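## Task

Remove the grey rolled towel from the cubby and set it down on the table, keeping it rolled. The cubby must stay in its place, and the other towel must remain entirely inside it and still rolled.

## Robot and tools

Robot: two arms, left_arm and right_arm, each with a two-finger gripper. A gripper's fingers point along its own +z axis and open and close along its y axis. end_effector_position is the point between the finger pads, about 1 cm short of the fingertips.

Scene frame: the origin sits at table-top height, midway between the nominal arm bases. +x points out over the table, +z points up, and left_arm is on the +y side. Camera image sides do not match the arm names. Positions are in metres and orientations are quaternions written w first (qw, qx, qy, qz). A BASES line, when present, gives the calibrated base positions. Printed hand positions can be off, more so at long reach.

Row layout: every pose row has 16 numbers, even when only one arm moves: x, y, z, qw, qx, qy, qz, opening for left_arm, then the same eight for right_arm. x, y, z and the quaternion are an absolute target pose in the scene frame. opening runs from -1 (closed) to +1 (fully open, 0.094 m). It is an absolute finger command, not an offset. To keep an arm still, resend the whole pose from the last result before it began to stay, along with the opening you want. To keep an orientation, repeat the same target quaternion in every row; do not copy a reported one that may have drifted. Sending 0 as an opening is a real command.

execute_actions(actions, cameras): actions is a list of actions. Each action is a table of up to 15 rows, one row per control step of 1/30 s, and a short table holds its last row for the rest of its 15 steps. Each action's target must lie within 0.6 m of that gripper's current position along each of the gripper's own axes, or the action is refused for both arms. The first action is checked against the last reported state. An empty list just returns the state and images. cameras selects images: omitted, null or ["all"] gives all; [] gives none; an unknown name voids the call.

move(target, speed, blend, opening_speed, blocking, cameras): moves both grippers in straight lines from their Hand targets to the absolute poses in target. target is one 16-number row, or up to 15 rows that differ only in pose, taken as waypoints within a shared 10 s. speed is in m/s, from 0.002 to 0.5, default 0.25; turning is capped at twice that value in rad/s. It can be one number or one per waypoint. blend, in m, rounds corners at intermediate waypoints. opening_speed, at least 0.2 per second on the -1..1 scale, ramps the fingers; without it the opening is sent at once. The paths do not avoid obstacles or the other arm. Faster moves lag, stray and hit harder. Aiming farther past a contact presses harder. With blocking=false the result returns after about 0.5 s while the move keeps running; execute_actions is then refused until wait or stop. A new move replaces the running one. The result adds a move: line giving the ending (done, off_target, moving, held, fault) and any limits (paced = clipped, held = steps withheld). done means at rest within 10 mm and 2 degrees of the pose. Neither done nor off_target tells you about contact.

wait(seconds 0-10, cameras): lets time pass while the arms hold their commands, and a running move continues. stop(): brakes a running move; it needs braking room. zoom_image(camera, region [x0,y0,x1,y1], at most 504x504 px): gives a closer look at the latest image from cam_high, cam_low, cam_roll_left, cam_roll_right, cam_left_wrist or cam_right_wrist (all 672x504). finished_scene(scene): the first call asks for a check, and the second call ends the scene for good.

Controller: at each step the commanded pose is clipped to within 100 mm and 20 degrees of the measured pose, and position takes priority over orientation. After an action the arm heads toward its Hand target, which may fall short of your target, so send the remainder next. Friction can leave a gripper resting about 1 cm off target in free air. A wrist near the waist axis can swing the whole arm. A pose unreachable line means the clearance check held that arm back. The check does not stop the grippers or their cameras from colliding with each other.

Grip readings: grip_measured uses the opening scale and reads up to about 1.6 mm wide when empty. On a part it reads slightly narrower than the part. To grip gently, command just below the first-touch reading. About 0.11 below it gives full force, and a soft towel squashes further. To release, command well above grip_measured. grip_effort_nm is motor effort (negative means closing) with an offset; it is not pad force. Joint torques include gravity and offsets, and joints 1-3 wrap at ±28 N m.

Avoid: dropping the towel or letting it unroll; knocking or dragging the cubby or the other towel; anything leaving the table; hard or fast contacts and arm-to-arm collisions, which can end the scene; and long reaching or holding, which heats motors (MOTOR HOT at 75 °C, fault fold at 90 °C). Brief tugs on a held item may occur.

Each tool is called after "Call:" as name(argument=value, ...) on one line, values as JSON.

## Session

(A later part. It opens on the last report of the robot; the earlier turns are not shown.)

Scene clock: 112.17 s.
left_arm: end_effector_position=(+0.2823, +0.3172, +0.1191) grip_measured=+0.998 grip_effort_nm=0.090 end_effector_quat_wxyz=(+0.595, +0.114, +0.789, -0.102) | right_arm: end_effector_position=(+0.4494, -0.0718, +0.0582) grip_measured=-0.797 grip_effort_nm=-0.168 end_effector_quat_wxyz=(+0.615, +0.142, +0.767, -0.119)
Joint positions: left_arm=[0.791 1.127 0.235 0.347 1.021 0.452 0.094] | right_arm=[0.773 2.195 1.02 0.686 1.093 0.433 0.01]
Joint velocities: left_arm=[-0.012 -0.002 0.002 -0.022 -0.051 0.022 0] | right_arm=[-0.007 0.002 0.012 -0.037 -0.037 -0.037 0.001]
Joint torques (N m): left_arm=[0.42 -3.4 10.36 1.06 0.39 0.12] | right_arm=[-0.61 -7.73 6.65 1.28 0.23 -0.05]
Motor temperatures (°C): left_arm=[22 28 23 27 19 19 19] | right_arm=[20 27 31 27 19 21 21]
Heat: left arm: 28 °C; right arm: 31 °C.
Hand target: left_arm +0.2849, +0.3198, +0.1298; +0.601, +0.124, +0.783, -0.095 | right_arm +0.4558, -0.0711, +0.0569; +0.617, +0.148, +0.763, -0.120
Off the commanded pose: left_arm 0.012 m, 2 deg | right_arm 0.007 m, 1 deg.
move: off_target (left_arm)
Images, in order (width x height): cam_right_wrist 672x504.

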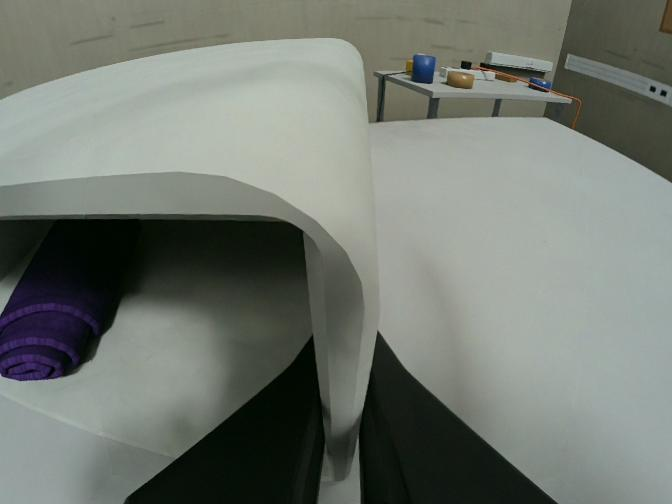

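Call:
move(target=[0.285, 0.32, 0.13, 0.6013, 0.1241, 0.7836, -0.0952, 1, 0.456, -0.071, 0.057, 0.6177, 0.1483, 0.7628, -0.1201, -0.95], opening_speed=0.5, cameras=[])

Call:
move(target=[0.285, 0.32, 0.13, 0.6013, 0.1241, 0.7836, -0.0952, 1, 0.459, -0.097, 0.057, 0.6247, 0.0934, 0.7715, -0.0756, -0.95], speed=0.04, cameras=["cam_right_wrist","cam_high","cam_roll_right"])

Call:
zoom_image(camera="cam_high", region=[290, 80, 500, 240])

Scene clock: 114.13 s.
left_arm: end_effector_position=(+0.2823, +0.3172, +0.1191) grip_measured=+0.998 grip_effort_nm=0.100 end_effector_quat_wxyz=(+0.595, +0.114, +0.789, -0.102) | right_arm: end_effector_position=(+0.4498, -0.0730, +0.0583) grip_measured=-0.838 grip_effort_nm=-1.028 end_effector_quat_wxyz=(+0.614, +0.140, +0.767, -0.123)
Joint positions: left_arm=[0.791 1.127 0.235 0.347 1.021 0.452 0.094] | right_arm=[0.77 2.195 1.02 0.686 1.094 0.424 0.008]
Joint velocities: left_arm=[-0.007 0.007 -0.002 -0.022 0.022 -0.066 0] | right_arm=[-0.022 -0.002 0.002 -0.051 -0.007 0.095 -0.001]
Joint torques (N m): left_arm=[0.42 -3.4 10.36 1.07 0.39 0.13] | right_arm=[-0.43 -7.73 6.63 1.28 0.21 0.04]
Motor temperatures (°C): left_arm=[22 28 23 27 19 19 19] | right_arm=[20 27 31 27 19 21 21]
Heat: left arm: 28 °C; right arm: 31 °C.
Hand target: left_arm +0.2850, +0.3198, +0.1299; +0.602, +0.124, +0.783, -0.095 | right_arm +0.4558, -0.0710, +0.0569; +0.617, +0.148, +0.763, -0.120
Off the commanded pose: left_arm 0.012 m, 2 deg | right_arm 0.007 m, 1 deg.
move: off_target (left_arm)
No camera images: "cameras" was empty.

Scene clock: 116.37 s.
left_arm: end_effector_position=(+0.2823, +0.3172, +0.1191) grip_measured=+0.998 grip_effort_nm=0.105 end_effector_quat_wxyz=(+0.595, +0.114, +0.789, -0.102) | right_arm: end_effector_position=(+0.4614, -0.0930, +0.0570) grip_measured=-0.839 grip_effort_nm=-1.028 end_effector_quat_wxyz=(+0.629, +0.092, +0.768, -0.082)
Joint positions: left_arm=[0.791 1.127 0.235 0.347 1.021 0.452 0.094] | right_arm=[0.681 2.186 0.883 0.983 0.9 0.243 0.008]
Joint velocities: left_arm=[0.002 -0.007 -0.022 -0.007 0.022 -0.022 -0.001] | right_arm=[0.012 0.012 0.012 0.022 0.007 -0.022 -0.001]
Joint torques (N m): left_arm=[0.42 -3.38 10.36 1.06 0.4 0.13] | right_arm=[-0.53 -10.91 2.1 1.23 -0.07 0.18]
Motor temperatures (°C): left_arm=[22 28 23 27 19 19 19] | right_arm=[20 27 31 27 19 21 21]
Heat: left arm: 28 °C; right arm: 31 °C.
Hand target: left_arm +0.2850, +0.3198, +0.1299; +0.602, +0.124, +0.783, -0.095 | right_arm +0.4586, -0.0965, +0.0565; +0.625, +0.094, +0.771, -0.075
Off the commanded pose: left_arm 0.012 m, 2 deg | right_arm 0.005 m, 1 deg.
move: off_target (left_arm)
Images, in order (width x height): cam_high 672x504, cam_roll_right 672x504, cam_right_wrist 672x504.

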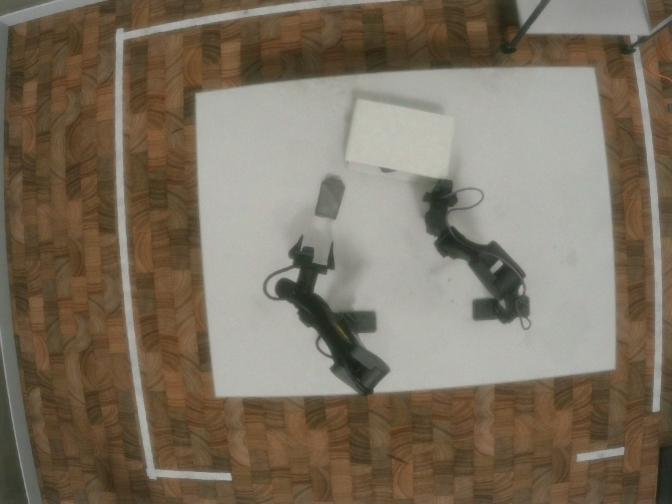

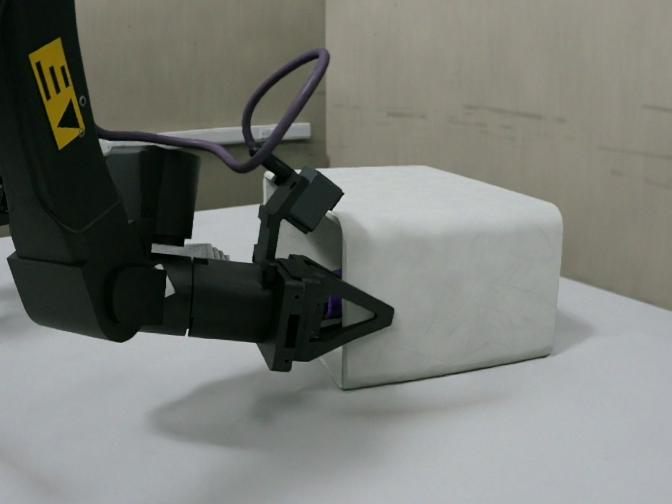

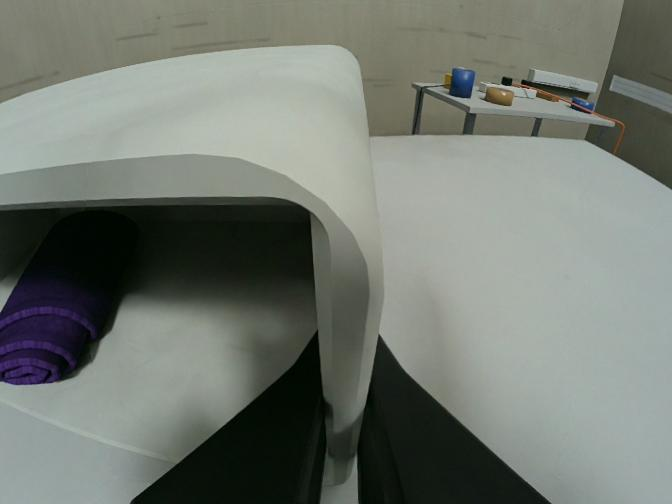

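Scaled by 2.400 from the camera's 672x504 image, which has a finer 960x720 frame.

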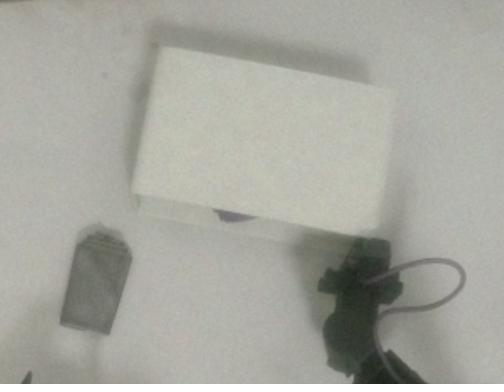

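Call:
move(target=[0.285, 0.32, 0.13, 0.6013, 0.1241, 0.7836, -0.0952, 1, 0.448, -0.103, 0.057, 0.6247, 0.0934, 0.7715, -0.0756, -0.95], speed=0.04, cameras=["cam_high"])

Call:
zoom_image(camera="cam_high", region=[290, 80, 500, 240])

Scene clock: 117.93 s.
left_arm: end_effector_position=(+0.2823, +0.3172, +0.1191) grip_measured=+0.998 grip_effort_nm=0.100 end_effector_quat_wxyz=(+0.595, +0.114, +0.789, -0.102) | right_arm: end_effector_position=(+0.4527, -0.0978, +0.0569) grip_measured=-0.839 grip_effort_nm=-1.028 end_effector_quat_wxyz=(+0.628, +0.087, +0.769, -0.078)
Joint positions: left_arm=[0.791 1.127 0.235 0.347 1.021 0.452 0.094] | right_arm=[0.681 2.16 0.829 1.013 0.885 0.239 0.008]
Joint velocities: left_arm=[-0.002 0.002 -0.002 -0.081 -0.066 -0.007 -0.001] | right_arm=[-0.002 0.012 0.012 0.022 0.007 -0.051 0]
Joint torques (N m): left_arm=[0.42 -3.4 10.36 1.06 0.4 0.12] | right_arm=[-0.17 -10.81 1.81 1.2 0.09 0.21]
Motor temperatures (°C): left_arm=[22 28 23 27 19 19 19] | right_arm=[20 27 31 27 19 21 21]
Heat: left arm: 28 °C; right arm: 31 °C.
Hand target: left_arm +0.2850, +0.3198, +0.1299; +0.602, +0.124, +0.783, -0.095 | right_arm +0.4481, -0.1030, +0.0572; +0.625, +0.093, +0.771, -0.076
Off the commanded pose: left_arm 0.012 m, 2 deg | right_arm 0.007 m, 1 deg.
move: off_target (left_arm)
Images, in order (width x height): cam_high 672x504.

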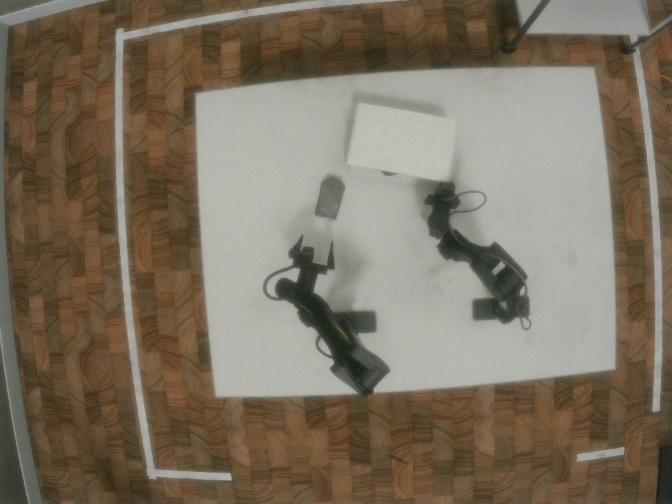

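Scaled by 2.400 from the camera's 672x504 image, which has a finer 960x720 frame.

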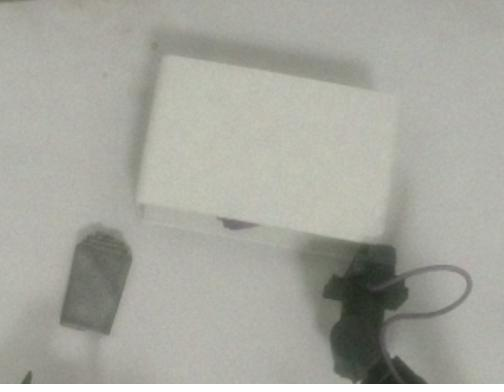

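Call:
move(target=[0.285, 0.32, 0.13, 0.6013, 0.1241, 0.7836, -0.0952, 1, 0.452, -0.099, 0.057, 0.6247, 0.0934, 0.7715, -0.0756, 0.1], opening_speed=0.7, cameras=["cam_right_wrist"])

Call:
zoom_image(camera="cam_right_wrist", region=[200, 200, 480, 500])

Scene clock: 120.30 s.
left_arm: end_effector_position=(+0.2823, +0.3172, +0.1191) grip_measured=+0.998 grip_effort_nm=0.100 end_effector_quat_wxyz=(+0.595, +0.114, +0.789, -0.102) | right_arm: end_effector_position=(+0.4520, -0.0983, +0.0542) grip_measured=+0.097 grip_effort_nm=0.134 end_effector_quat_wxyz=(+0.625, +0.091, +0.772, -0.075)
Joint positions: left_arm=[0.791 1.127 0.235 0.347 1.021 0.452 0.094] | right_arm=[0.681 2.16 0.829 0.997 0.885 0.26 0.052]
Joint velocities: left_arm=[-0.002 -0.002 -0.022 -0.007 0.037 0.022 0] | right_arm=[-0.012 -0.012 0.027 -0.051 -0.11 -0.037 -0.001]
Joint torques (N m): left_arm=[0.42 -3.4 10.36 1.06 0.39 0.13] | right_arm=[-0.02 -9.83 3.77 1.2 0.13 0.03]
Motor temperatures (°C): left_arm=[22 28 23 27 19 19 19] | right_arm=[20 28 31 27 19 21 21]
Heat: left arm: 28 °C; right arm: 31 °C.
Hand target: left_arm +0.2850, +0.3198, +0.1299; +0.602, +0.124, +0.783, -0.095 | right_arm +0.4520, -0.0990, +0.0570; +0.625, +0.093, +0.771, -0.076
Off the commanded pose: left_arm 0.012 m, 2 deg | right_arm 0.003 m, 0 deg.
move: off_target (left_arm)
Images, in order (width x height): cam_right_wrist 672x504.

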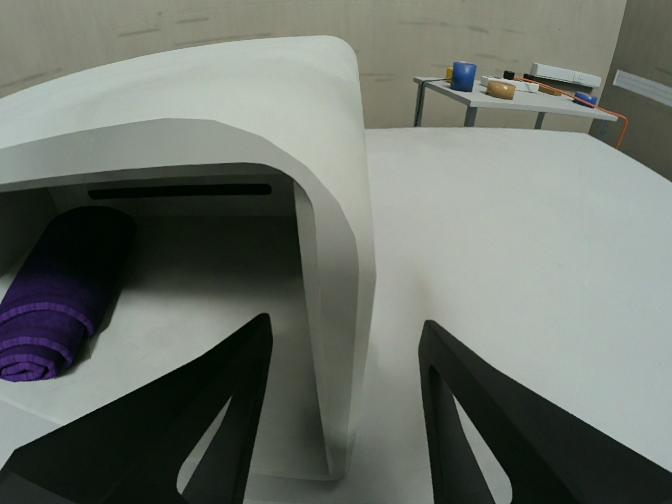

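Scaled by 1.680 from the camera's 672x504 image, which has a finer 960x720 frame.

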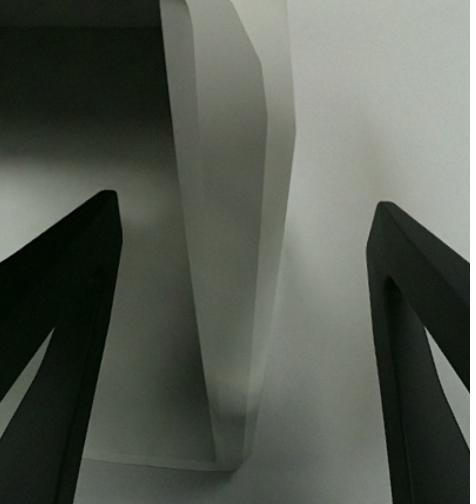

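Clear. Back out and return home.

Call:
move(target=[[0.285, 0.32, 0.13, 0.6013, 0.1241, 0.7836, -0.0952, 1, 0.375, -0.080, 0.06, 0.6247, 0.0934, 0.7715, -0.0756, 0.1],[0.285, 0.32, 0.13, 0.6013, 0.1241, 0.7836, -0.0952, 1, 0.36, -0.2, 0.1, 0.6247, 0.0934, 0.7715, -0.0756, 0.1]], speed=0.12, cameras=["all"])

Call:
zoom_image(camera="cam_high", region=[290, 80, 500, 240])

Scene clock: 123.53 s.
left_arm: end_effector_position=(+0.2823, +0.3172, +0.1191) grip_measured=+0.998 grip_effort_nm=0.095 end_effector_quat_wxyz=(+0.595, +0.114, +0.789, -0.102) | right_arm: end_effector_position=(+0.3629, -0.1964, +0.0976) grip_measured=+0.097 grip_effort_nm=0.129 end_effector_quat_wxyz=(+0.621, +0.093, +0.775, -0.075)
Joint positions: left_arm=[0.791 1.127 0.235 0.347 1.021 0.452 0.094] | right_arm=[0.586 1.636 0.305 1.016 0.796 0.228 0.052]
Joint velocities: left_arm=[-0.012 -0.002 -0.002 -0.081 -0.022 0.007 0.001] | right_arm=[-0.007 0.017 -0.007 -0.037 -0.037 0.007 0]
Joint torques (N m): left_arm=[0.42 -3.4 10.36 1.07 0.39 0.13] | right_arm=[-0.35 -6.63 2.78 1.36 0.07 -0.08]
Motor temperatures (°C): left_arm=[22 28 24 27 19 19 19] | right_arm=[20 28 30 27 19 21 21]
Heat: left arm: 28 °C; right arm: 30 °C.
Hand target: left_arm +0.2850, +0.3198, +0.1299; +0.602, +0.124, +0.783, -0.095 | right_arm +0.3606, -0.1993, +0.1012; +0.624, +0.094, +0.772, -0.075
Off the commanded pose: left_arm 0.012 m, 2 deg | right_arm 0.005 m, 1 deg.
move: off_target (left_arm)

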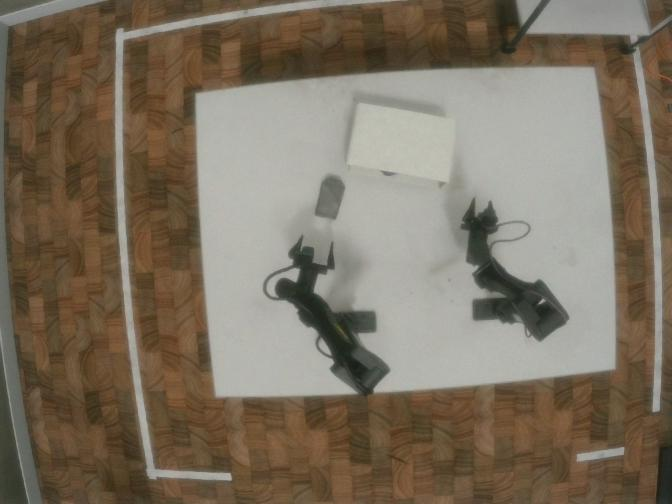

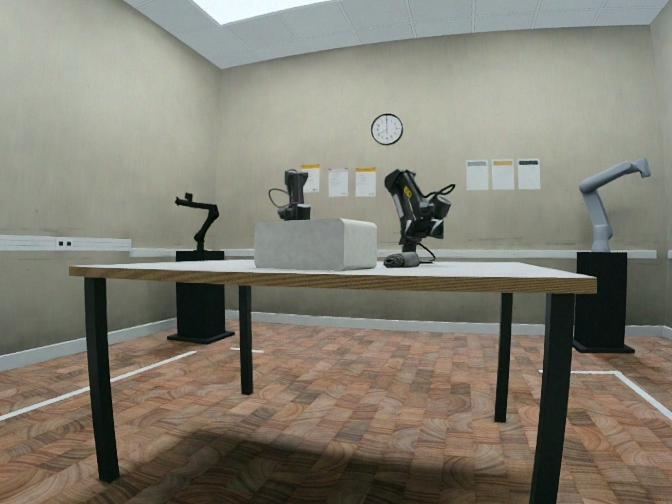

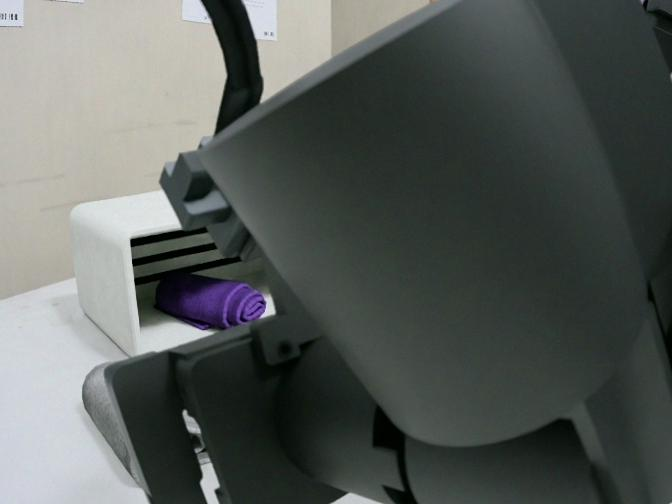

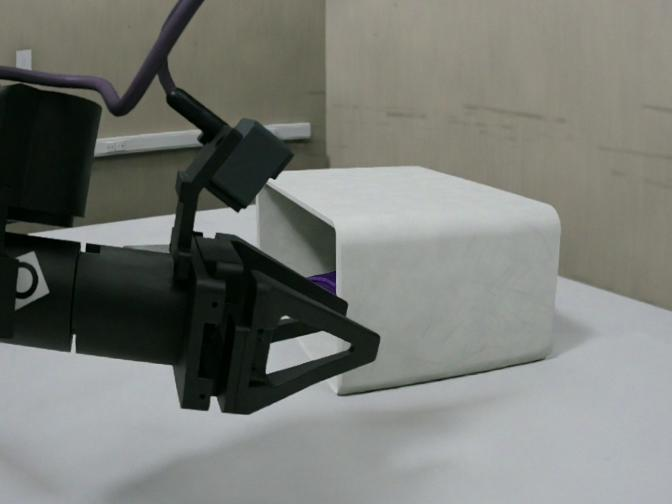

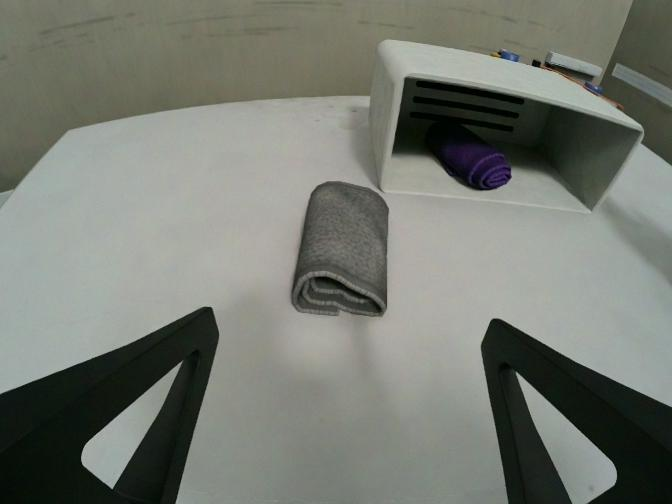

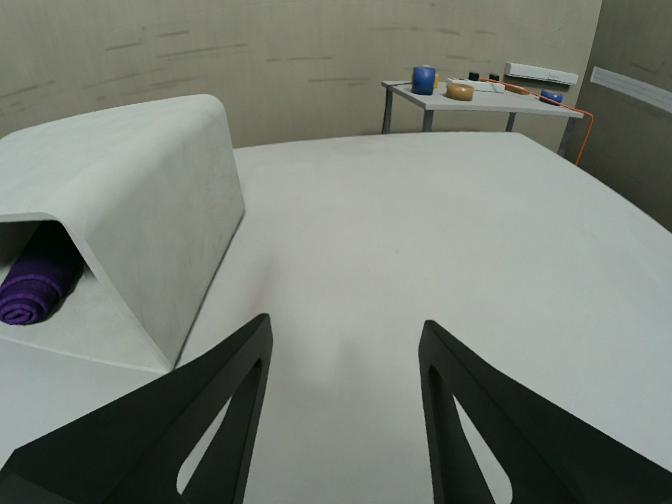

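Scaled by 2.400 from the camera's 672x504 image, which has a finer 960x720 frame.

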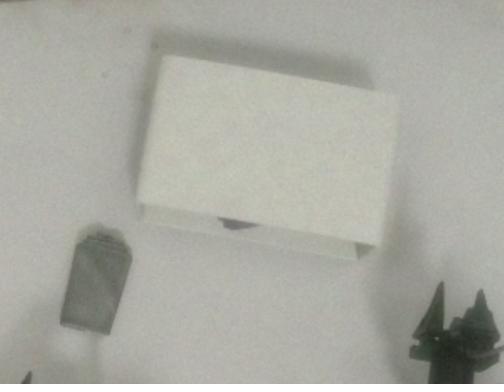

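Call:
zoom_image(camera="cam_left_wrist", region=[270, 160, 410, 330])

Call:
zoom_image(camera="cam_low", region=[360, 230, 440, 280])

Scaled by 2.965 from the camera's 672x504 image, which has a finer 960x720 frame.

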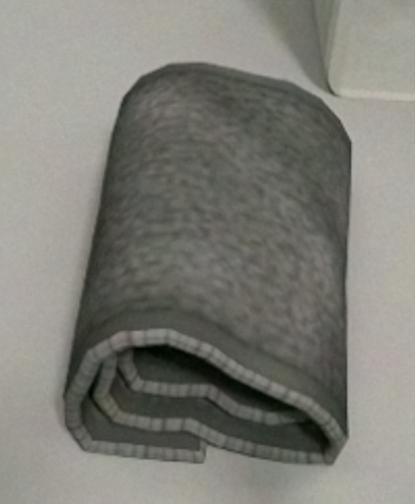

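Scaled by 6.300 from the camera's 672x504 image, which has a finer 960x720 frame.

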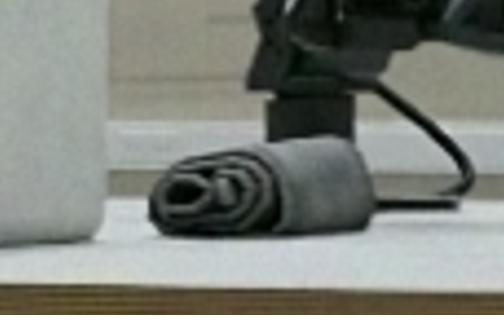

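Call:
finished_scene(scene=1)

This call ended nothing. Check each condition of the task against the scene as it is now, look again where you are not sure, and mend what is not met. Then call finished_scene again.

Call:
finished_scene(scene=1)

The scene is finished: the task was done.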